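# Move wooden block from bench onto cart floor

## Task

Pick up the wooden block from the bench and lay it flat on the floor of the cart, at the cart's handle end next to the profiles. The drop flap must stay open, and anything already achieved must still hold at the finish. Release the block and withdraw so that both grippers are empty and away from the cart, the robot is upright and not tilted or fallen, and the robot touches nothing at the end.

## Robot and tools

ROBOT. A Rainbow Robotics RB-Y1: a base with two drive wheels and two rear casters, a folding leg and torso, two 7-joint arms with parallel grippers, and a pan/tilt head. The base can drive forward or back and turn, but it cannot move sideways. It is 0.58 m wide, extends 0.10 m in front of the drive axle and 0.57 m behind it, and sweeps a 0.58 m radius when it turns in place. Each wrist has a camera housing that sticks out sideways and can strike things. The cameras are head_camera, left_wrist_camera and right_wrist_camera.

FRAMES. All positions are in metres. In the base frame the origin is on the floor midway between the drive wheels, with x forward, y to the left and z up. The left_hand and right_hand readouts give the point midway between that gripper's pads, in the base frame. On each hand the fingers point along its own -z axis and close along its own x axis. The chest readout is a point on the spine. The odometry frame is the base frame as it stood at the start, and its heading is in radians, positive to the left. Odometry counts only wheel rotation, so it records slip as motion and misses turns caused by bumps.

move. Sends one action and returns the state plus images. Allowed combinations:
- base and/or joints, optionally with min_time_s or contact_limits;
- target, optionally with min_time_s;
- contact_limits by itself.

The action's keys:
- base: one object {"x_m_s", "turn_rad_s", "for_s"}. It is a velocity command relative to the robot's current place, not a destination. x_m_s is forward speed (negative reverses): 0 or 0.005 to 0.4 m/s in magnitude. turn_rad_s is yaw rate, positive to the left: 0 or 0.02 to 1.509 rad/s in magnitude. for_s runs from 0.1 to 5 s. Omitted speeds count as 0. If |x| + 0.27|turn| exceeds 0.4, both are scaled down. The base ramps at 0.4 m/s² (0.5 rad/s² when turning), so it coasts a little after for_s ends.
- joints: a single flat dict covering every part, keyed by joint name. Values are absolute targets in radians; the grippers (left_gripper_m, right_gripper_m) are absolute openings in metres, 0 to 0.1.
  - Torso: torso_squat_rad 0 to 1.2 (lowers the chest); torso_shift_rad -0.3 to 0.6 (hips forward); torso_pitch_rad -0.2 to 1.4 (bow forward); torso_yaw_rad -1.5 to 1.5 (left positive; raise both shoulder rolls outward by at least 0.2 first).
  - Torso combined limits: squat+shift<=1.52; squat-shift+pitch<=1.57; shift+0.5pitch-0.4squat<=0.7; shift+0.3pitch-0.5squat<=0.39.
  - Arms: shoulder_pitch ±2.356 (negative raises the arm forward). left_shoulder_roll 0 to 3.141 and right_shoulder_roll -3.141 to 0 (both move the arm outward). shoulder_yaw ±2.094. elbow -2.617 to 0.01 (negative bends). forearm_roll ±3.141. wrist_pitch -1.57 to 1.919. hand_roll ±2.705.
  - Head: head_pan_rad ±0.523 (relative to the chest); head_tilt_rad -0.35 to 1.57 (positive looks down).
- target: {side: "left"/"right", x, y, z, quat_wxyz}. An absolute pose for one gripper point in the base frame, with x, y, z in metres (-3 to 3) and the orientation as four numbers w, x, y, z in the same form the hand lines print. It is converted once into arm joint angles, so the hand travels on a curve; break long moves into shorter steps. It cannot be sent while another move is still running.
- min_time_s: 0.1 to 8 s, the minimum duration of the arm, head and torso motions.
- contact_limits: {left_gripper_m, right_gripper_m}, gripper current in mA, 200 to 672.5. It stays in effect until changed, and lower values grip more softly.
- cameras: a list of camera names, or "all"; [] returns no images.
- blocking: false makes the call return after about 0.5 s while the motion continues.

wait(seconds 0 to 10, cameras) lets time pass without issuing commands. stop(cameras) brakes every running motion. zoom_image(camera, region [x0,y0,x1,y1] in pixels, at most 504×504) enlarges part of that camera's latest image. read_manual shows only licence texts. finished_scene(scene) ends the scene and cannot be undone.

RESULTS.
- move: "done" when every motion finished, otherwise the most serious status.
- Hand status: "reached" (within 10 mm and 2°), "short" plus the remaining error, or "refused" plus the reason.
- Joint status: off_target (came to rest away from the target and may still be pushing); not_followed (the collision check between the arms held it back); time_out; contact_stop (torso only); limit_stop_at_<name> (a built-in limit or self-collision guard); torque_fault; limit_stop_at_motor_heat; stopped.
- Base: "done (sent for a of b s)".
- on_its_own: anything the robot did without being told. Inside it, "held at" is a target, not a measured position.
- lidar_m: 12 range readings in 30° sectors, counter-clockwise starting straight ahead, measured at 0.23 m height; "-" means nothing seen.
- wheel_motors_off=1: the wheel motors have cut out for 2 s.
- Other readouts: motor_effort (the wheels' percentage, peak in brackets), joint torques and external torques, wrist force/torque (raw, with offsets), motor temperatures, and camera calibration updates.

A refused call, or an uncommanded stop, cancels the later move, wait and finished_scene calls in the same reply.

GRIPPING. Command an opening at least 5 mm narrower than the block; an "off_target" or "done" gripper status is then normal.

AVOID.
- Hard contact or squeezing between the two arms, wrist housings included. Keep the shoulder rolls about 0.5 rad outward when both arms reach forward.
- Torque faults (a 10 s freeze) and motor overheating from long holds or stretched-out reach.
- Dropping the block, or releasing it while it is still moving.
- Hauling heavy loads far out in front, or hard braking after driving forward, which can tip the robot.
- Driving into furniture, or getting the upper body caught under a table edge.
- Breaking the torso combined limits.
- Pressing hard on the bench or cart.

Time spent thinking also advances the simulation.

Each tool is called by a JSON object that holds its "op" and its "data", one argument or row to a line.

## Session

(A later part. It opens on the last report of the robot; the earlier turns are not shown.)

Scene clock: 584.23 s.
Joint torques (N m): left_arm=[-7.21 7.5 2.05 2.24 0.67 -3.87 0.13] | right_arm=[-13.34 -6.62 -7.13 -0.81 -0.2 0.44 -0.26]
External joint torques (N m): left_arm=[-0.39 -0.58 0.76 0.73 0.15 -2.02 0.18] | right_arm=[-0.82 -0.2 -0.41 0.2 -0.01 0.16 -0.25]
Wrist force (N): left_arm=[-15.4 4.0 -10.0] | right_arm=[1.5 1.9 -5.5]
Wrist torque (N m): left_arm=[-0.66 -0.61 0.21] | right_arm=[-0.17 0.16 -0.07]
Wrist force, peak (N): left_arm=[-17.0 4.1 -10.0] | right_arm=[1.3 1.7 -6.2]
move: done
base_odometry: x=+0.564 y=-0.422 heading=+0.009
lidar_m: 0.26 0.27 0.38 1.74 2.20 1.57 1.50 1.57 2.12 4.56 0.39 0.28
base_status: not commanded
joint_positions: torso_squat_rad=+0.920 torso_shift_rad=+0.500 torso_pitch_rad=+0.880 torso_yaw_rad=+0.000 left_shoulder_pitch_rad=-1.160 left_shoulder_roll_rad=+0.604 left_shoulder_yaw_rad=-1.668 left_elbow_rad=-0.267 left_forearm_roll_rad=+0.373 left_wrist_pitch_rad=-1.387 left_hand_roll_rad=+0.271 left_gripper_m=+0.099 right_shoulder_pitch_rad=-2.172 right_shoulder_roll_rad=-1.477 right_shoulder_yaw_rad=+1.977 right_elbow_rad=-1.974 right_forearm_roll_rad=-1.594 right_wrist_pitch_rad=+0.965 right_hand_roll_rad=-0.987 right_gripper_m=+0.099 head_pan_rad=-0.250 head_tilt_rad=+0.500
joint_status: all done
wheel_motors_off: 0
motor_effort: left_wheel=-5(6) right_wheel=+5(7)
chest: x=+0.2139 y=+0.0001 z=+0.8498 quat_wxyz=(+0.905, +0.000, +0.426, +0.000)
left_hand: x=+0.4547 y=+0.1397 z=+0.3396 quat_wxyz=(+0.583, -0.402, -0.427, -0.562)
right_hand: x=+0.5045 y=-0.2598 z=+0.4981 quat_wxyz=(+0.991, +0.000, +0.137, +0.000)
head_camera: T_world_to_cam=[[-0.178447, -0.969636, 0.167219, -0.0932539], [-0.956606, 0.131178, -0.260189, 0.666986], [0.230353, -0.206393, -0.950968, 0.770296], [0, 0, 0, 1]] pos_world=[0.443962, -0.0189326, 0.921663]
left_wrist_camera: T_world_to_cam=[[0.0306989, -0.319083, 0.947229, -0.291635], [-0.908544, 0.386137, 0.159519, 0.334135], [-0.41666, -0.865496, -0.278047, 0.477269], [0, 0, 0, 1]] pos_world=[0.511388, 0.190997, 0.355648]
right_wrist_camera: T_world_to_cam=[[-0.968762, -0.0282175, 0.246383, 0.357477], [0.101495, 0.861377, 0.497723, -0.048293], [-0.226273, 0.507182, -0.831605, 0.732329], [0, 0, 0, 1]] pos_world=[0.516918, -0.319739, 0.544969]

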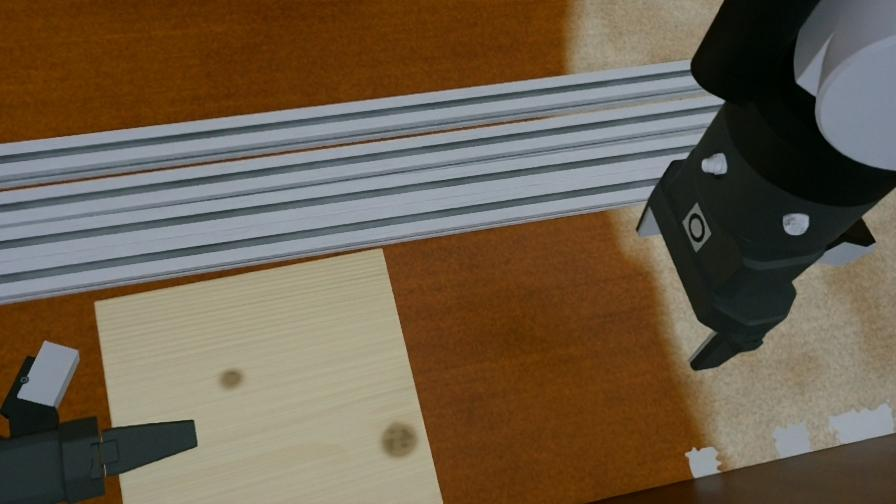

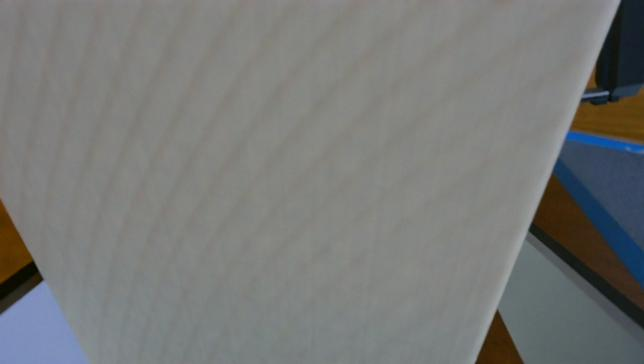

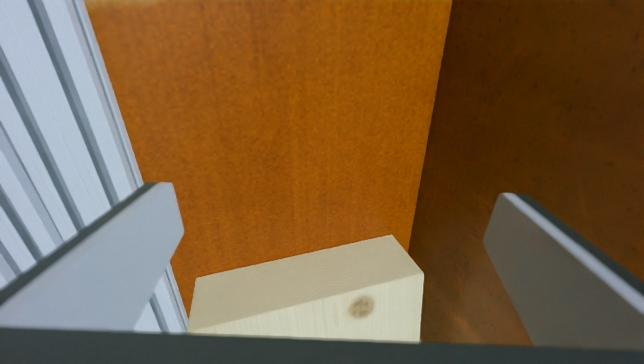

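{"op": "move", "data": {
  "target": {"side":"left","x":0.455,"y":0.153,"z":0.338,"quat_wxyz":[0.6124,-0.3536,-0.3536,-0.6124]},
  "min_time_s": 1.5,
  "cameras": ["head_camera","left_wrist_camera","right_wrist_camera"]
}}

Scene clock: 596.13 s.
Joint torques (N m): left_arm=[-9.87 8.83 4.64 -3.24 0.46 -4.11 -0.39] | right_arm=[-13.6 -6.72 -7.18 -0.81 -0.17 0.33 -0.15]
External joint torques (N m): left_arm=[-2.34 -1.63 1.96 -2.23 0.16 -2.37 -0.34] | right_arm=[-1.08 -0.31 -0.46 0.2 0.03 0.05 -0.14]
Wrist force (N): left_arm=[-14.7 4.2 -10.1] | right_arm=[1.3 1.7 -5.6]
Wrist torque (N m): left_arm=[-0.62 -0.23 0.24] | right_arm=[-0.17 0.15 -0.07]
Wrist force, peak (N): left_arm=[70.9 -5.1 13.2] | right_arm=[1.8 2.4 -5.9]
move: done
base_odometry: x=+0.564 y=-0.422 heading=+0.009
lidar_m: 0.26 0.28 0.38 1.75 2.19 1.56 1.49 1.58 2.10 4.56 0.39 0.28
base_status: not commanded
joint_positions: torso_squat_rad=+0.920 torso_shift_rad=+0.500 torso_pitch_rad=+0.880 torso_yaw_rad=+0.000 left_shoulder_pitch_rad=-1.256 left_shoulder_roll_rad=+0.949 left_shoulder_yaw_rad=-1.719 left_elbow_rad=-0.941 left_forearm_roll_rad=+0.334 left_wrist_pitch_rad=-0.897 left_hand_roll_rad=+0.220 left_gripper_m=+0.099 right_shoulder_pitch_rad=-2.172 right_shoulder_roll_rad=-1.477 right_shoulder_yaw_rad=+1.977 right_elbow_rad=-1.974 right_forearm_roll_rad=-1.594 right_wrist_pitch_rad=+0.965 right_hand_roll_rad=-0.987 right_gripper_m=+0.099 head_pan_rad=-0.250 head_tilt_rad=+0.500
joint_status: all done
wheel_motors_off: 0
motor_effort: left_wheel=-4(7) right_wheel=+5(10)
chest: x=+0.2138 y=+0.0000 z=+0.8498 quat_wxyz=(+0.905, +0.000, +0.426, +0.000)
left_hand: x=+0.4544 y=+0.1535 z=+0.3383 quat_wxyz=(+0.610, -0.359, -0.354, -0.612)
left_hand_status: reached (checked arc, planned for 1.5 s): 1 mm and 0.7 deg off.
right_hand: x=+0.5045 y=-0.2598 z=+0.4981 quat_wxyz=(+0.991, +0.000, +0.137, +0.000)
head_camera: T_world_to_cam=[[-0.17851, -0.969664, 0.166989, -0.0931289], [-0.956569, 0.131277, -0.260272, 0.666966], [0.230455, -0.206198, -0.950985, 0.770273], [0, 0, 0, 1]] pos_world=[0.443862, -0.0190328, 0.921662]
left_wrist_camera: T_world_to_cam=[[0.0277977, -0.498889, 0.86622, -0.229677], [-0.884726, 0.391069, 0.253623, 0.28527], [-0.465282, -0.773418, -0.430509, 0.548233], [0, 0, 0, 1]] pos_world=[0.513853, 0.197869, 0.362619]
right_wrist_camera: T_world_to_cam=[[-0.968789, -0.0282124, 0.246275, 0.357552], [0.101466, 0.861327, 0.497816, -0.0483449], [-0.226167, 0.507268, -0.831582, 0.732289], [0, 0, 0, 1]] pos_world=[0.516918, -0.319738, 0.544969]

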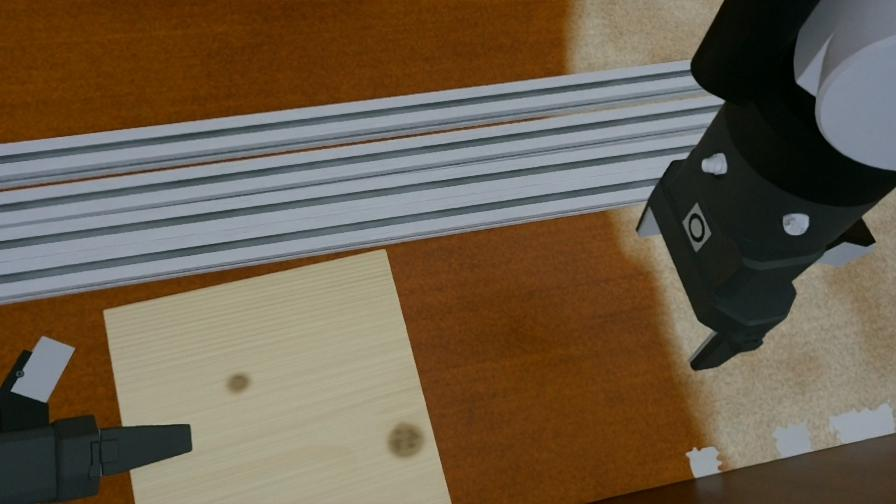

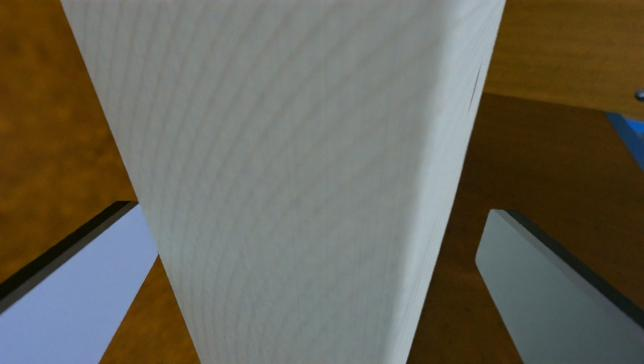

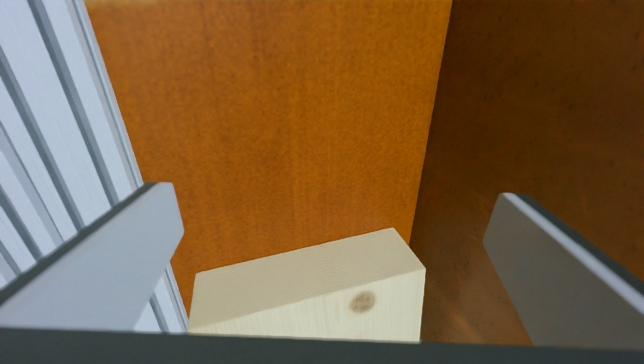

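{"op": "move", "data": {
  "target": {"side":"left","x":0.455,"y":0.168,"z":0.340,"quat_wxyz":[0.6124,-0.3536,-0.3536,-0.6124]},
  "min_time_s": 1.5,
  "cameras": ["head_camera","left_wrist_camera"]
}}

Scene clock: 598.70 s.
Joint torques (N m): left_arm=[-5.96 9.71 3.31 0.1 0.55 -2.39 -0.3] | right_arm=[-13.65 -6.64 -7.24 -1.04 -0.18 0.33 -0.22]
External joint torques (N m): left_arm=[1.34 -1.33 0.71 0.9 0.25 -0.66 -0.26] | right_arm=[-1.12 -0.22 -0.51 -0.03 0.02 0.05 -0.21]
Wrist force (N): left_arm=[-5.7 4.4 -5.4] | right_arm=[1.6 2.0 -5.3]
Wrist torque (N m): left_arm=[-0.70 -0.24 0.17] | right_arm=[-0.19 0.17 -0.02]
Wrist force, peak (N): left_arm=[-14.9 4.6 -11.5] | right_arm=[1.6 1.7 -5.9]
move: done
base_odometry: x=+0.564 y=-0.422 heading=+0.009
lidar_m: 0.25 0.27 0.38 1.75 2.20 1.57 1.50 1.57 2.11 4.56 0.39 0.28
base_status: not commanded
joint_positions: torso_squat_rad=+0.920 torso_shift_rad=+0.500 torso_pitch_rad=+0.880 torso_yaw_rad=+0.000 left_shoulder_pitch_rad=-1.248 left_shoulder_roll_rad=+0.975 left_shoulder_yaw_rad=-1.719 left_elbow_rad=-0.940 left_forearm_roll_rad=+0.335 left_wrist_pitch_rad=-0.913 left_hand_roll_rad=+0.215 left_gripper_m=+0.099 right_shoulder_pitch_rad=-2.172 right_shoulder_roll_rad=-1.477 right_shoulder_yaw_rad=+1.977 right_elbow_rad=-1.974 right_forearm_roll_rad=-1.594 right_wrist_pitch_rad=+0.965 right_hand_roll_rad=-0.987 right_gripper_m=+0.099 head_pan_rad=-0.250 head_tilt_rad=+0.500
joint_status: all done
wheel_motors_off: 0
motor_effort: left_wheel=-5(6) right_wheel=+6(7)
chest: x=+0.2138 y=+0.0000 z=+0.8498 quat_wxyz=(+0.905, +0.000, +0.426, +0.000)
left_hand: x=+0.4551 y=+0.1676 z=+0.3400 quat_wxyz=(+0.612, -0.354, -0.354, -0.612)
left_hand_status: reached (checked arc, planned for 1.5 s): 0 mm and 0.0 deg off.
right_hand: x=+0.5045 y=-0.2598 z=+0.4981 quat_wxyz=(+0.991, +0.000, +0.137, +0.000)
head_camera: T_world_to_cam=[[-0.17851, -0.969664, 0.166989, -0.0931456], [-0.956569, 0.131277, -0.260272, 0.666992], [0.230455, -0.206198, -0.950985, 0.770368], [0, 0, 0, 1]] pos_world=[0.443862, -0.0190328, 0.921762]
left_wrist_camera: T_world_to_cam=[[0.0265615, -0.507192, 0.861424, -0.220525], [-0.887853, 0.384013, 0.253477, 0.282536], [-0.459359, -0.771551, -0.440112, 0.560456], [0, 0, 0, 1]] pos_world=[0.514159, 0.212074, 0.365013]

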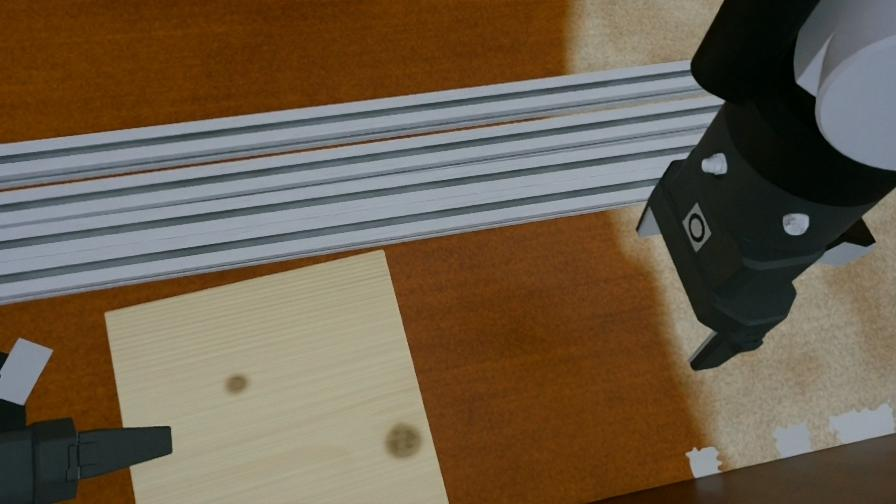

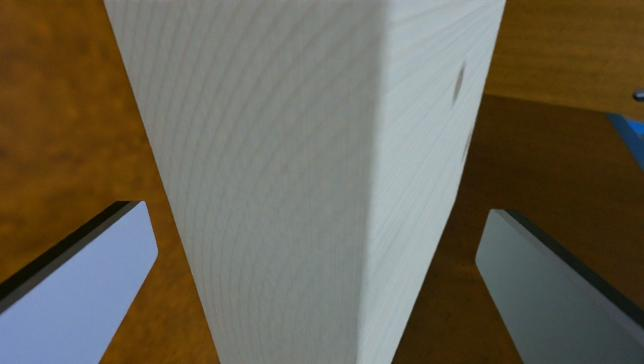

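{"op": "move", "data": {
  "target": {"side":"left","x":0.455,"y":0.183,"z":0.342,"quat_wxyz":[0.6124,-0.3536,-0.3536,-0.6124]},
  "min_time_s": 1.0,
  "cameras": ["left_wrist_camera"]
}}

{"op": "move", "data": {
  "target": {"side":"left","x":0.455,"y":0.200,"z":0.35,"quat_wxyz":[0.6533,-0.2706,-0.2706,-0.6533]},
  "min_time_s": 1.0,
  "cameras": ["head_camera","left_wrist_camera","right_wrist_camera"]
}}

Scene clock: 601.53 s.
Joint torques (N m): left_arm=[-5.73 10.12 2.22 0.48 -0.11 -2.43 0.21] | right_arm=[-13.52 -6.59 -7.37 -0.71 -0.16 0.47 -0.08]
External joint torques (N m): left_arm=[1.36 -1.47 -0.23 0.93 -0.42 -0.69 0.26] | right_arm=[-0.99 -0.17 -0.64 0.3 0.03 0.19 -0.06]
Wrist force (N): left_arm=[-6.2 4.0 -4.6] | right_arm=[1.7 1.4 -5.7]
Wrist torque (N m): left_arm=[-0.61 -0.29 0.15] | right_arm=[-0.12 0.18 -0.07]
Wrist force, peak (N): left_arm=[-6.4 4.0 -5.9] | right_arm=[0.8 2.3 -6.2]
move: done
base_odometry: x=+0.564 y=-0.422 heading=+0.009
lidar_m: 0.26 0.28 0.38 1.74 2.22 1.58 1.50 1.57 2.11 4.56 0.40 0.28
base_status: not commanded
joint_positions: torso_squat_rad=+0.920 torso_shift_rad=+0.500 torso_pitch_rad=+0.880 torso_yaw_rad=+0.000 left_shoulder_pitch_rad=-1.240 left_shoulder_roll_rad=+0.989 left_shoulder_yaw_rad=-1.722 left_elbow_rad=-0.912 left_forearm_roll_rad=+0.331 left_wrist_pitch_rad=-0.955 left_hand_roll_rad=+0.217 left_gripper_m=+0.099 right_shoulder_pitch_rad=-2.172 right_shoulder_roll_rad=-1.477 right_shoulder_yaw_rad=+1.977 right_elbow_rad=-1.974 right_forearm_roll_rad=-1.594 right_wrist_pitch_rad=+0.965 right_hand_roll_rad=-0.987 right_gripper_m=+0.099 head_pan_rad=-0.250 head_tilt_rad=+0.500
joint_status: all done
wheel_motors_off: 0
motor_effort: left_wheel=-4(6) right_wheel=+4(8)
chest: x=+0.2138 y=+0.0000 z=+0.8498 quat_wxyz=(+0.905, +0.000, +0.426, +0.000)
left_hand: x=+0.4552 y=+0.1826 z=+0.3421 quat_wxyz=(+0.612, -0.353, -0.354, -0.613)
left_hand_status: reached (checked arc, planned for 1.0 s): 0 mm and 0.1 deg off.
right_hand: x=+0.5045 y=-0.2598 z=+0.4981 quat_wxyz=(+0.991, +0.000, +0.137, +0.000)
left_wrist_camera: T_world_to_cam=[[0.0264995, -0.508091, 0.860896, -0.214385], [-0.888127, 0.383319, 0.253568, 0.276573], [-0.458833, -0.771304, -0.441091, 0.573077], [0, 0, 0, 1]] pos_world=[0.514259, 0.227074, 0.367212]

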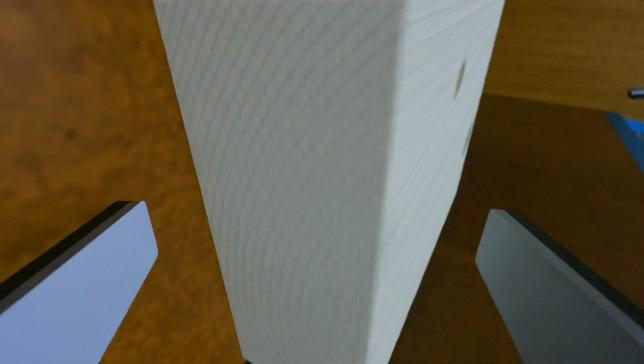

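Scene clock: 602.87 s.
Joint torques (N m): left_arm=[-7.43 9.56 3.16 -2.57 -0.11 -1.76 0.21] | right_arm=[-13.44 -6.5 -6.93 -0.83 -0.1 0.32 -0.24]
External joint torques (N m): left_arm=[-0.09 -2.54 -0.07 -0.53 -0.29 -0.32 0.25] | right_arm=[-0.91 -0.08 -0.2 0.18 0.09 0.04 -0.23]
Wrist force (N): left_arm=[-5.0 4.5 -5.6] | right_arm=[2.0 2.1 -5.3]
Wrist torque (N m): left_arm=[-0.68 -0.23 0.13] | right_arm=[-0.17 0.22 -0.08]
Wrist force, peak (N): left_arm=[-5.6 4.5 -6.1] | right_arm=[1.6 2.2 -6.0]
move: done
base_odometry: x=+0.564 y=-0.422 heading=+0.009
lidar_m: 0.26 0.27 0.38 1.76 2.19 1.56 1.51 1.56 2.11 4.58 0.39 0.27
base_status: not commanded
joint_positions: torso_squat_rad=+0.920 torso_shift_rad=+0.500 torso_pitch_rad=+0.880 torso_yaw_rad=+0.000 left_shoulder_pitch_rad=-1.344 left_shoulder_roll_rad=+1.218 left_shoulder_yaw_rad=-1.769 left_elbow_rad=-1.371 left_forearm_roll_rad=+0.299 left_wrist_pitch_rad=-0.482 left_hand_roll_rad=+0.236 left_gripper_m=+0.099 right_shoulder_pitch_rad=-2.172 right_shoulder_roll_rad=-1.477 right_shoulder_yaw_rad=+1.977 right_elbow_rad=-1.974 right_forearm_roll_rad=-1.594 right_wrist_pitch_rad=+0.965 right_hand_roll_rad=-0.987 right_gripper_m=+0.099 head_pan_rad=-0.250 head_tilt_rad=+0.500
joint_status: all done
wheel_motors_off: 0
motor_effort: left_wheel=-6(6) right_wheel=+6(6)
chest: x=+0.2138 y=+0.0000 z=+0.8498 quat_wxyz=(+0.905, +0.000, +0.426, +0.000)
left_hand: x=+0.4551 y=+0.2003 z=+0.3503 quat_wxyz=(+0.653, -0.272, -0.271, -0.653)
left_hand_status: reached (checked arc, planned for 1.0 s): 0 mm and 0.2 deg off.
right_hand: x=+0.5045 y=-0.2598 z=+0.4981 quat_wxyz=(+0.991, +0.000, +0.137, +0.000)
head_camera: T_world_to_cam=[[-0.17851, -0.969664, 0.166989, -0.0931456], [-0.956569, 0.131277, -0.260272, 0.666992], [0.230455, -0.206198, -0.950985, 0.770368], [0, 0, 0, 1]] pos_world=[0.443862, -0.0190328, 0.921762]
left_wrist_camera: T_world_to_cam=[[0.026788, -0.711062, 0.702619, -0.116438], [-0.88707, 0.30713, 0.344641, 0.250468], [-0.460856, -0.632504, -0.622535, 0.626998], [0, 0, 0, 1]] pos_world=[0.514257, 0.236858, 0.385818]
right_wrist_camera: T_world_to_cam=[[-0.968811, -0.028164, 0.246193, 0.357527], [0.101467, 0.861322, 0.497825, -0.0483417], [-0.226072, 0.507279, -0.831601, 0.732231], [0, 0, 0, 1]] pos_world=[0.516818, -0.319738, 0.544968]

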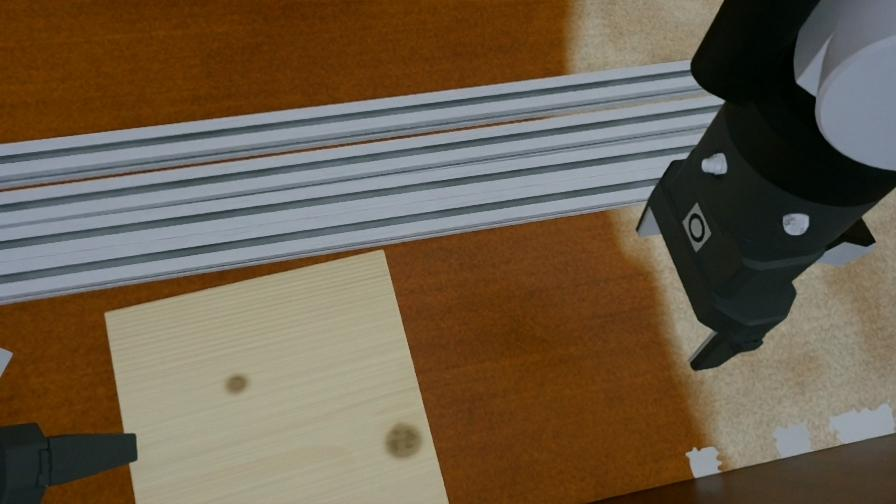

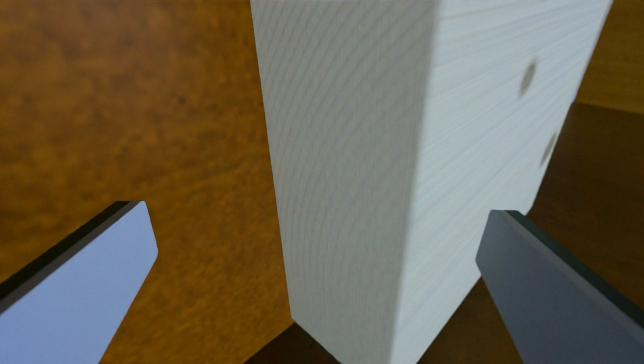

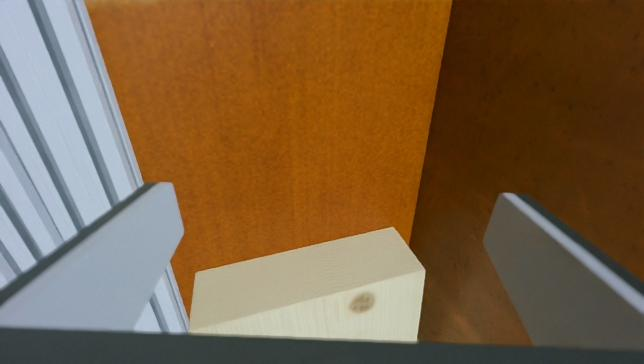

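{"op": "move", "data": {
  "target": {"side":"left","x":0.455,"y":0.21,"z":0.45,"quat_wxyz":[0.6533,-0.2706,-0.2706,-0.6533]},
  "min_time_s": 1.0,
  "cameras": []
}}

{"op": "move", "data": {
  "target": {"side":"left","x":0.46,"y":0.22,"z":0.66,"quat_wxyz":[0.7071,0,0,-0.7071]},
  "min_time_s": 1.5,
  "cameras": ["head_camera","left_wrist_camera","right_wrist_camera"]
}}

Scene clock: 608.43 s.
Joint torques (N m): left_arm=[-6.99 10.24 3.82 -3.26 0.08 -1.4 0.13] | right_arm=[-13.35 -5.8 -7.16 -1.06 -0.3 0.37 -0.23]
External joint torques (N m): left_arm=[-0.37 -2.24 -0.23 -0.31 -0.12 0 0.17] | right_arm=[-0.83 0.62 -0.43 -0.06 -0.1 0.1 -0.22]
Wrist force (N): left_arm=[-4.5 3.8 -5.6] | right_arm=[1.2 2.2 -5.7]
Wrist torque (N m): left_arm=[-0.61 -0.16 0.17] | right_arm=[-0.24 0.12 -0.07]
Wrist force, peak (N): left_arm=[-5.4 3.9 -7.0] | right_arm=[1.6 2.1 -6.0]
move: done
base_odometry: x=+0.564 y=-0.422 heading=+0.009
lidar_m: 0.25 0.27 0.38 1.76 2.20 1.55 1.50 1.56 2.10 4.58 0.40 0.28
base_status: not commanded
joint_positions: torso_squat_rad=+0.920 torso_shift_rad=+0.500 torso_pitch_rad=+0.880 torso_yaw_rad=+0.000 left_shoulder_pitch_rad=-1.497 left_shoulder_roll_rad=+1.569 left_shoulder_yaw_rad=-1.822 left_elbow_rad=-1.838 left_forearm_roll_rad=+0.201 left_wrist_pitch_rad=-0.357 left_hand_roll_rad=+0.346 left_gripper_m=+0.099 right_shoulder_pitch_rad=-2.172 right_shoulder_roll_rad=-1.477 right_shoulder_yaw_rad=+1.977 right_elbow_rad=-1.974 right_forearm_roll_rad=-1.594 right_wrist_pitch_rad=+0.965 right_hand_roll_rad=-0.987 right_gripper_m=+0.099 head_pan_rad=-0.250 head_tilt_rad=+0.500
joint_status: all done
wheel_motors_off: 0
motor_effort: left_wheel=-7(28) right_wheel=+8(25)
chest: x=+0.2138 y=+0.0000 z=+0.8498 quat_wxyz=(+0.905, +0.000, +0.426, +0.000)
left_hand: x=+0.4553 y=+0.2100 z=+0.4500 quat_wxyz=(+0.653, -0.270, -0.274, -0.652)
left_hand_status: reached (checked arc, planned for 1.0 s): 0 mm and 0.4 deg off.
right_hand: x=+0.5045 y=-0.2598 z=+0.4981 quat_wxyz=(+0.991, +0.000, +0.137, +0.000)

Scene clock: 610.77 s.
Joint torques (N m): left_arm=[-9.69 0.65 1.09 2.3 -0.02 -0.04 -0.29] | right_arm=[-12.88 -6.13 -7.19 -0.83 -0.26 0.37 -0.18]
External joint torques (N m): left_arm=[0.44 -1.37 0.77 0.2 -0.01 0.11 -0.29] | right_arm=[-0.35 0.28 -0.47 0.17 -0.06 0.09 -0.16]
Wrist force (N): left_arm=[-0.9 4.8 -7.9] | right_arm=[1.6 1.8 -5.7]
Wrist torque (N m): left_arm=[-0.71 -0.02 0.12] | right_arm=[-0.14 0.17 -0.06]
Wrist force, peak (N): left_arm=[-0.9 4.9 -8.5] | right_arm=[1.7 2.1 -6.1]
move: short
base_odometry: x=+0.564 y=-0.422 heading=+0.009
lidar_m: 0.26 0.27 0.38 1.75 2.21 1.56 1.50 1.57 2.11 4.57 0.41 0.28
base_status: not commanded
joint_positions: torso_squat_rad=+0.920 torso_shift_rad=+0.500 torso_pitch_rad=+0.880 torso_yaw_rad=+0.000 left_shoulder_pitch_rad=-0.499 left_shoulder_roll_rad=+3.141 left_shoulder_yaw_rad=-0.150 left_elbow_rad=-2.617 left_forearm_roll_rad=-0.247 left_wrist_pitch_rad=-0.175 left_hand_roll_rad=+1.814 left_gripper_m=+0.099 right_shoulder_pitch_rad=-2.172 right_shoulder_roll_rad=-1.478 right_shoulder_yaw_rad=+1.977 right_elbow_rad=-1.974 right_forearm_roll_rad=-1.594 right_wrist_pitch_rad=+0.965 right_hand_roll_rad=-0.987 right_gripper_m=+0.099 head_pan_rad=-0.250 head_tilt_rad=+0.500
joint_status: all done
wheel_motors_off: 0
motor_effort: left_wheel=-8(27) right_wheel=+8(25)
chest: x=+0.2138 y=+0.0000 z=+0.8498 quat_wxyz=(+0.905, +0.000, +0.426, +0.000)
left_hand: x=+0.4606 y=+0.2200 z=+0.6599 quat_wxyz=(+0.707, -0.021, +0.021, -0.707)
left_hand_status: short (checked arc, as near as the solve gets, planned for 2.0 s): 1 mm and 3.3 deg off. The place is met; only the turn is off.
right_hand: x=+0.5046 y=-0.2598 z=+0.4982 quat_wxyz=(+0.991, +0.000, +0.137, +0.000)
head_camera: T_world_to_cam=[[-0.17851, -0.969664, 0.166989, -0.0931456], [-0.956569, 0.131277, -0.260272, 0.666992], [0.230455, -0.206198, -0.950985, 0.770368], [0, 0, 0, 1]] pos_world=[0.443862, -0.0190328, 0.921762]
left_wrist_camera: T_world_to_cam=[[0.0263112, -0.999599, -0.0104987, 0.21417], [-0.85967, -0.0279854, 0.510083, 0.0944756], [-0.510172, -0.00439552, -0.860061, 0.876057], [0, 0, 0, 1]] pos_world=[0.522523, 0.220578, 0.70752]
right_wrist_camera: T_world_to_cam=[[-0.968856, -0.0280665, 0.246029, 0.357768], [0.101489, 0.861268, 0.497914, -0.0484292], [-0.225871, 0.507376, -0.831596, 0.732177], [0, 0, 0, 1]] pos_world=[0.516919, -0.319737, 0.544968]

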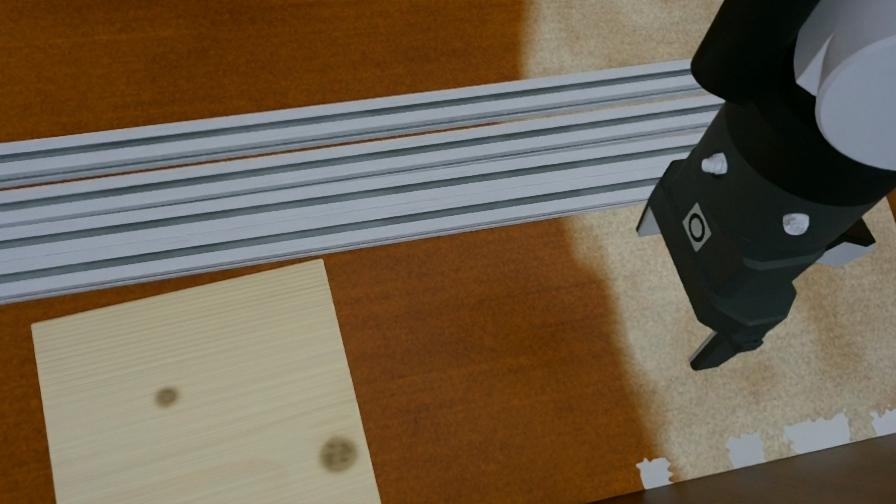

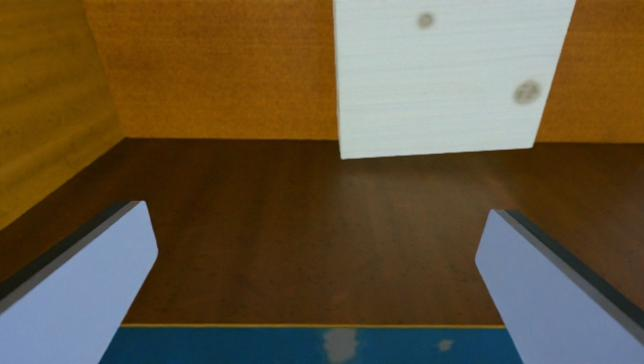

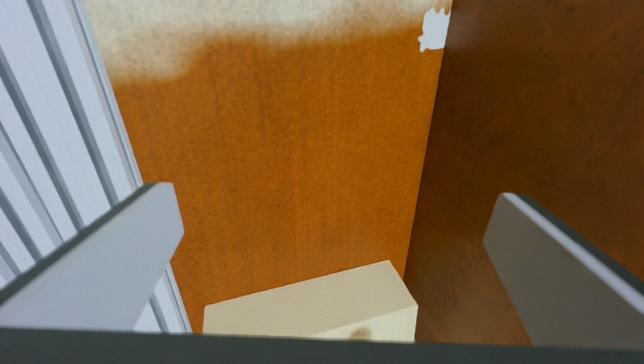

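{"op": "move", "data": {
  "joints": {"right_gripper_m":0.0},
  "cameras": []
}}

{"op": "move", "data": {
  "target": {"side":"right","x":0.475,"y":-0.17,"z":0.42,"quat_wxyz":[1,0,0,0]},
  "min_time_s": 1.5,
  "cameras": []
}}

{"op": "move", "data": {
  "target": {"side":"right","x":0.47,"y":-0.12,"z":0.325,"quat_wxyz":[1,0,0,0]},
  "min_time_s": 1.5,
  "cameras": ["head_camera","left_wrist_camera","right_wrist_camera"]
}}

Scene clock: 619.33 s.
Joint torques (N m): left_arm=[-9.64 0.72 1.3 2.57 -0.11 -0.07 -0.25] | right_arm=[-13.16 -6.4 -6.87 -0.81 -0.32 0.38 -0.26]
External joint torques (N m): left_arm=[0.48 -1.31 0.98 0.46 -0.1 0.08 -0.25] | right_arm=[-0.63 0.02 -0.14 0.2 -0.12 0.1 -0.25]
Wrist force (N): left_arm=[-0.7 4.3 -7.9] | right_arm=[1.4 1.8 -5.9]
Wrist torque (N m): left_arm=[-0.64 0.03 0.08] | right_arm=[-0.19 0.14 -0.06]
Wrist force, peak (N): left_arm=[-0.5 4.4 -9.0] | right_arm=[1.7 2.3 -5.9]
move: done
base_odometry: x=+0.564 y=-0.422 heading=+0.009
lidar_m: 0.26 0.27 0.37 1.74 2.19 1.58 1.50 1.56 2.10 4.58 0.38 0.28
base_status: not commanded
joint_positions: torso_squat_rad=+0.920 torso_shift_rad=+0.500 torso_pitch_rad=+0.880 torso_yaw_rad=+0.000 left_shoulder_pitch_rad=-0.499 left_shoulder_roll_rad=+3.141 left_shoulder_yaw_rad=-0.150 left_elbow_rad=-2.617 left_forearm_roll_rad=-0.247 left_wrist_pitch_rad=-0.175 left_hand_roll_rad=+1.814 left_gripper_m=+0.099 right_shoulder_pitch_rad=-2.172 right_shoulder_roll_rad=-1.478 right_shoulder_yaw_rad=+1.977 right_elbow_rad=-1.974 right_forearm_roll_rad=-1.594 right_wrist_pitch_rad=+0.965 right_hand_roll_rad=-0.987 right_gripper_m=+0.000 head_pan_rad=-0.250 head_tilt_rad=+0.500
joint_status: all done
wheel_motors_off: 0
motor_effort: left_wheel=-8(9) right_wheel=+9(11)
chest: x=+0.2138 y=+0.0000 z=+0.8498 quat_wxyz=(+0.905, +0.000, +0.426, +0.000)
left_hand: x=+0.4606 y=+0.2200 z=+0.6599 quat_wxyz=(+0.707, -0.021, +0.021, -0.707)
right_hand: x=+0.5046 y=-0.2598 z=+0.4982 quat_wxyz=(+0.991, +0.000, +0.137, +0.000)

Scene clock: 621.17 s.
Joint torques (N m): left_arm=[-9.78 0.61 1 2.31 -0.08 -0.13 -0.25] | right_arm=[-12.21 -4.6 -4.55 -4.02 0.09 -0.04 0.03]
External joint torques (N m): left_arm=[0.35 -1.42 0.67 0.21 -0.08 0.02 -0.25] | right_arm=[0.59 1.34 1.11 -0.29 -0.06 -0.04 0.03]
Wrist force (N): left_arm=[0.1 4.3 -8.8] | right_arm=[-0.5 1.8 -5.6]
Wrist torque (N m): left_arm=[-0.64 0.09 0.10] | right_arm=[-0.20 0.02 -0.07]
Wrist force, peak (N): left_arm=[0.1 4.3 -8.8] | right_arm=[1.3 1.7 -6.4]
move: done
base_odometry: x=+0.564 y=-0.422 heading=+0.009
lidar_m: 0.26 0.27 0.38 1.73 2.20 1.58 1.50 1.56 2.11 4.56 0.39 0.27
base_status: not commanded
joint_positions: torso_squat_rad=+0.920 torso_shift_rad=+0.500 torso_pitch_rad=+0.880 torso_yaw_rad=+0.000 left_shoulder_pitch_rad=-0.499 left_shoulder_roll_rad=+3.141 left_shoulder_yaw_rad=-0.150 left_elbow_rad=-2.617 left_forearm_roll_rad=-0.247 left_wrist_pitch_rad=-0.175 left_hand_roll_rad=+1.814 left_gripper_m=+0.099 right_shoulder_pitch_rad=-1.972 right_shoulder_roll_rad=-1.127 right_shoulder_yaw_rad=+2.006 right_elbow_rad=-2.077 right_forearm_roll_rad=-0.798 right_wrist_pitch_rad=+0.912 right_hand_roll_rad=-1.839 right_gripper_m=+0.000 head_pan_rad=-0.250 head_tilt_rad=+0.500
joint_status: all done
wheel_motors_off: 0
motor_effort: left_wheel=-8(9) right_wheel=+8(11)
chest: x=+0.2138 y=+0.0000 z=+0.8498 quat_wxyz=(+0.905, +0.000, +0.426, +0.000)
left_hand: x=+0.4606 y=+0.2200 z=+0.6599 quat_wxyz=(+0.707, -0.021, +0.021, -0.707)
right_hand: x=+0.4752 y=-0.1699 z=+0.4201 quat_wxyz=(+1.000, +0.000, +0.000, +0.000)
right_hand_status: reached (checked arc, planned for 1.5 s): 0 mm and 0.0 deg off.

Scene clock: 623.00 s.
Joint torques (N m): left_arm=[-9.68 0.55 1.09 2.36 0.04 0.01 -0.24] | right_arm=[-13.3 -2.93 -6.5 -2.87 0.22 0.09 -0.35]
External joint torques (N m): left_arm=[0.45 -1.48 0.77 0.26 0.04 0.16 -0.24] | right_arm=[0.3 1.46 -1.25 0.47 0.08 0.09 -0.35]
Wrist force (N): left_arm=[-0.6 4.8 -7.7] | right_arm=[0.0 2.0 -5.4]
Wrist torque (N m): left_arm=[-0.67 0.02 0.08] | right_arm=[-0.21 0.03 -0.07]
Wrist force, peak (N): left_arm=[0.3 4.6 -8.4] | right_arm=[-0.2 2.4 -6.2]
move: done
base_odometry: x=+0.564 y=-0.422 heading=+0.009
lidar_m: 0.26 0.27 0.38 1.75 2.19 1.57 1.50 1.57 2.11 4.58 0.39 0.28
base_status: not commanded
joint_positions: torso_squat_rad=+0.920 torso_shift_rad=+0.500 torso_pitch_rad=+0.880 torso_yaw_rad=+0.000 left_shoulder_pitch_rad=-0.499 left_shoulder_roll_rad=+3.141 left_shoulder_yaw_rad=-0.150 left_elbow_rad=-2.617 left_forearm_roll_rad=-0.247 left_wrist_pitch_rad=-0.175 left_hand_roll_rad=+1.814 left_gripper_m=+0.099 right_shoulder_pitch_rad=-1.796 right_shoulder_roll_rad=-0.782 right_shoulder_yaw_rad=+1.992 right_elbow_rad=-1.640 right_forearm_roll_rad=-0.770 right_wrist_pitch_rad=+0.807 right_hand_roll_rad=-1.860 right_gripper_m=+0.000 head_pan_rad=-0.250 head_tilt_rad=+0.500
joint_status: all done
wheel_motors_off: 0
motor_effort: left_wheel=-8(9) right_wheel=+7(11)
chest: x=+0.2138 y=+0.0000 z=+0.8498 quat_wxyz=(+0.905, +0.000, +0.426, +0.000)
left_hand: x=+0.4606 y=+0.2200 z=+0.6599 quat_wxyz=(+0.707, -0.021, +0.021, -0.707)
right_hand: x=+0.4700 y=-0.1202 z=+0.3250 quat_wxyz=(+1.000, +0.000, +0.000, +0.000)
right_hand_status: reached (checked arc, planned for 1.5 s): 0 mm and 0.0 deg off.
head_camera: T_world_to_cam=[[-0.17851, -0.969664, 0.166989, -0.0931456], [-0.956569, 0.131277, -0.260272, 0.666992], [0.230455, -0.206198, -0.950985, 0.770368], [0, 0, 0, 1]] pos_world=[0.443862, -0.0190328, 0.921762]
left_wrist_camera: T_world_to_cam=[[0.0263112, -0.999599, -0.0104987, 0.21417], [-0.85967, -0.0279854, 0.510083, 0.0944756], [-0.510172, -0.00439552, -0.860061, 0.876057], [0, 0, 0, 1]] pos_world=[0.522523, 0.220578, 0.70752]
right_wrist_camera: T_world_to_cam=[[-0.999225, -0.0291487, -0.0264625, 0.473529], [-0.0385407, 0.861411, 0.506444, -0.0159083], [0.00803289, 0.507072, -0.861867, 0.409505], [0, 0, 0, 1]] pos_world=[0.469259, -0.180142, 0.373526]

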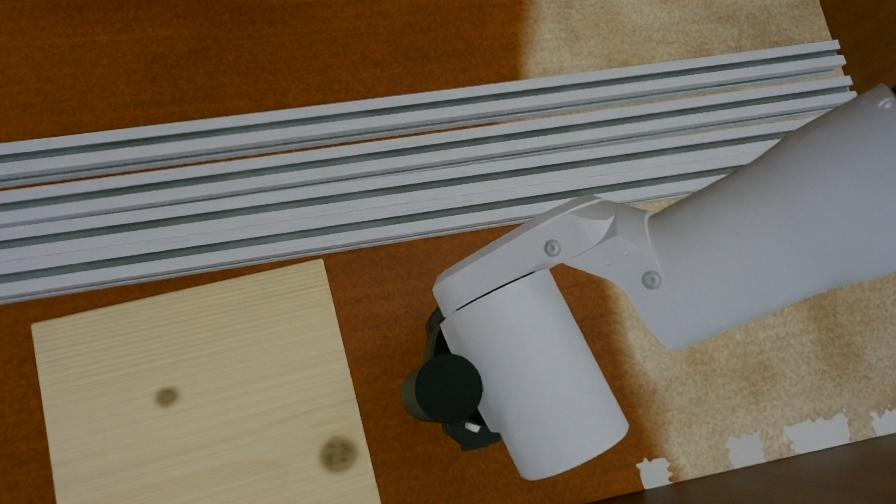

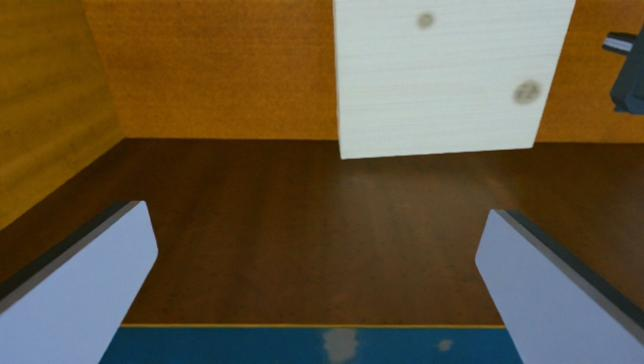

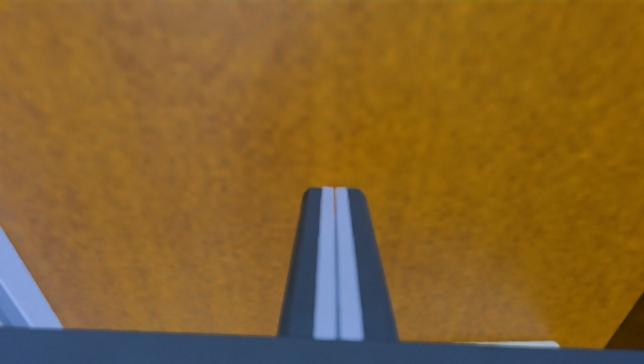

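{"op": "move", "data": {
  "target": {"side":"right","x":0.473,"y":-0.05,"z":0.32,"quat_wxyz":[1,0,0,0]},
  "min_time_s": 1.2,
  "cameras": ["head_camera"]
}}

{"op": "move", "data": {
  "target": {"side":"right","x":0.473,"y":0.01,"z":0.32,"quat_wxyz":[1,0,0,0]},
  "min_time_s": 1.5,
  "cameras": ["head_camera","left_wrist_camera"]
}}

Scene clock: 626.37 s.
Joint torques (N m): left_arm=[-9.67 0.8 1.09 2.36 0.02 -0.06 -0.28] | right_arm=[-19.4 2.57 -10.27 -3.38 0.25 -1.26 -0.23]
External joint torques (N m): left_arm=[0.46 -1.22 0.77 0.25 0.02 0.09 -0.28] | right_arm=[-4.64 4.69 -4.39 -0.29 0.11 -1.26 -0.23]
Wrist force (N): left_arm=[-0.5 4.3 -7.9] | right_arm=[-2.8 -6.2 -5.4]
Wrist torque (N m): left_arm=[-0.65 0.03 0.10] | right_arm=[0.09 0.01 0.35]
Wrist force, peak (N): left_arm=[-0.4 4.5 -8.6] | right_arm=[-3.5 -13.5 0.2]
move: done
base_odometry: x=+0.564 y=-0.422 heading=+0.009
lidar_m: 0.26 0.27 0.38 1.75 2.20 1.59 1.50 1.56 2.10 4.56 0.40 0.28
base_status: not commanded
joint_positions: torso_squat_rad=+0.920 torso_shift_rad=+0.500 torso_pitch_rad=+0.880 torso_yaw_rad=+0.000 left_shoulder_pitch_rad=-0.499 left_shoulder_roll_rad=+3.141 left_shoulder_yaw_rad=-0.150 left_elbow_rad=-2.617 left_forearm_roll_rad=-0.247 left_wrist_pitch_rad=-0.175 left_hand_roll_rad=+1.814 left_gripper_m=+0.099 right_shoulder_pitch_rad=-1.806 right_shoulder_roll_rad=-0.573 right_shoulder_yaw_rad=+1.937 right_elbow_rad=-1.470 right_forearm_roll_rad=-0.883 right_wrist_pitch_rad=+0.865 right_hand_roll_rad=-1.825 right_gripper_m=+0.000 head_pan_rad=-0.250 head_tilt_rad=+0.500
joint_status: all done
wheel_motors_off: 0
motor_effort: left_wheel=-9(10) right_wheel=+10(13)
chest: x=+0.2138 y=+0.0000 z=+0.8498 quat_wxyz=(+0.905, +0.000, +0.426, +0.000)
left_hand: x=+0.4606 y=+0.2200 z=+0.6599 quat_wxyz=(+0.707, -0.021, +0.021, -0.707)
right_hand: x=+0.4726 y=-0.0512 z=+0.3196 quat_wxyz=(+1.000, -0.001, +0.000, +0.000)
right_hand_status: reached (checked arc, planned for 1.2 s): 1 mm and 0.1 deg off.
head_camera: T_world_to_cam=[[-0.178639, -0.969629, 0.167054, -0.0931471], [-0.956547, 0.131383, -0.260302, 0.667011], [0.230448, -0.206295, -0.950966, 0.770351], [0, 0, 0, 1]] pos_world=[0.443862, -0.0190322, 0.921762]

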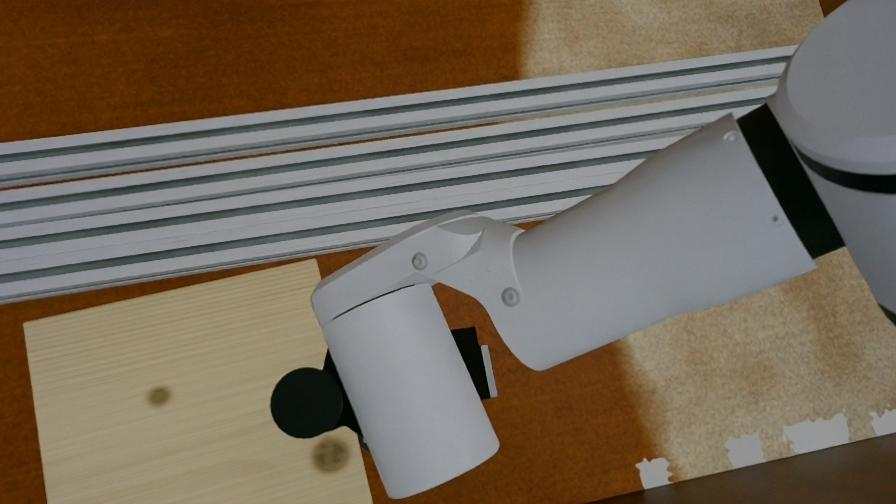

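Scene clock: 628.20 s.
Joint torques (N m): left_arm=[-9.87 0.7 1.24 2.3 0.06 -0.04 -0.31] | right_arm=[-20.11 5.7 -10.3 -3.49 -0.09 -1.22 -0.05]
External joint torques (N m): left_arm=[0.26 -1.32 0.92 0.19 0.06 0.11 -0.31] | right_arm=[-4.69 5.75 -4.18 -0.71 -0.23 -1.23 -0.05]
Wrist force (N): left_arm=[-0.3 4.3 -8.2] | right_arm=[-1.2 -4.4 -8.4]
Wrist torque (N m): left_arm=[-0.63 0.06 0.13] | right_arm=[-0.12 -0.08 0.21]
Wrist force, peak (N): left_arm=[0.4 4.6 -8.3] | right_arm=[-3.9 -8.7 -7.2]
move: done
base_odometry: x=+0.564 y=-0.422 heading=+0.009
lidar_m: 0.26 0.27 0.38 1.73 2.22 1.57 1.50 1.57 2.11 4.58 0.40 0.28
base_status: not commanded
joint_positions: torso_squat_rad=+0.920 torso_shift_rad=+0.500 torso_pitch_rad=+0.880 torso_yaw_rad=+0.000 left_shoulder_pitch_rad=-0.499 left_shoulder_roll_rad=+3.141 left_shoulder_yaw_rad=-0.150 left_elbow_rad=-2.617 left_forearm_roll_rad=-0.247 left_wrist_pitch_rad=-0.175 left_hand_roll_rad=+1.814 left_gripper_m=+0.099 right_shoulder_pitch_rad=-1.812 right_shoulder_roll_rad=-0.388 right_shoulder_yaw_rad=+1.888 right_elbow_rad=-1.286 right_forearm_roll_rad=-0.977 right_wrist_pitch_rad=+0.908 right_hand_roll_rad=-1.765 right_gripper_m=+0.000 head_pan_rad=-0.250 head_tilt_rad=+0.500
joint_status: all done
wheel_motors_off: 0
motor_effort: left_wheel=-9(11) right_wheel=+11(12)
chest: x=+0.2138 y=+0.0000 z=+0.8498 quat_wxyz=(+0.905, +0.000, +0.426, +0.000)
left_hand: x=+0.4606 y=+0.2200 z=+0.6599 quat_wxyz=(+0.707, -0.021, +0.021, -0.707)
right_hand: x=+0.4729 y=+0.0087 z=+0.3195 quat_wxyz=(+1.000, -0.001, +0.000, +0.000)
right_hand_status: reached (checked arc, planned for 1.5 s): 1 mm and 0.1 deg off.
head_camera: T_world_to_cam=[[-0.178661, -0.969609, 0.167147, -0.0932227], [-0.956544, 0.131379, -0.260314, 0.667022], [0.230444, -0.206391, -0.950946, 0.770333], [0, 0, 0, 1]] pos_world=[0.443862, -0.0190319, 0.921762]
left_wrist_camera: T_world_to_cam=[[0.0262777, -0.999601, -0.0103613, 0.214087], [-0.859671, -0.0278865, 0.510086, 0.0945892], [-0.510172, -0.00449657, -0.860061, 0.876044], [0, 0, 0, 1]] pos_world=[0.522623, 0.220578, 0.70742]

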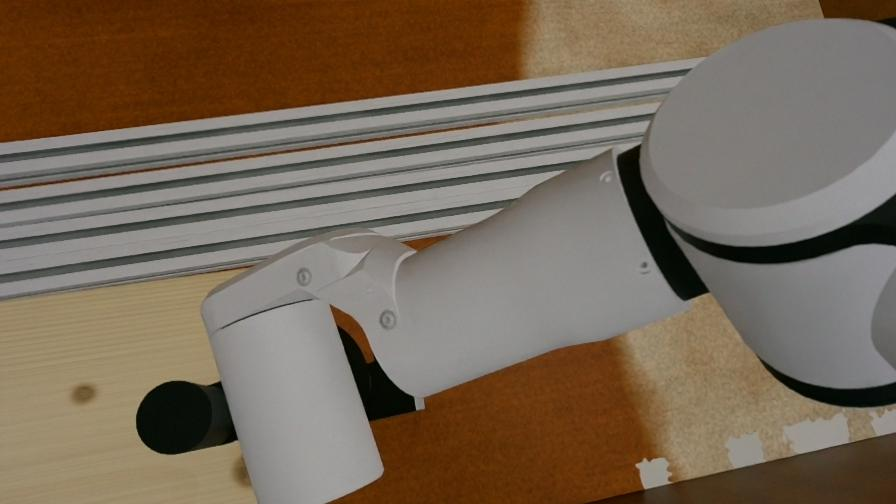

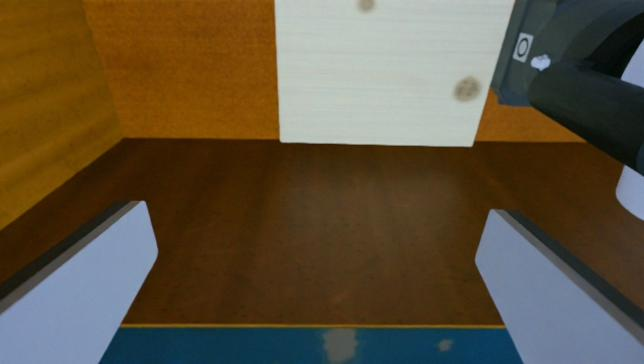

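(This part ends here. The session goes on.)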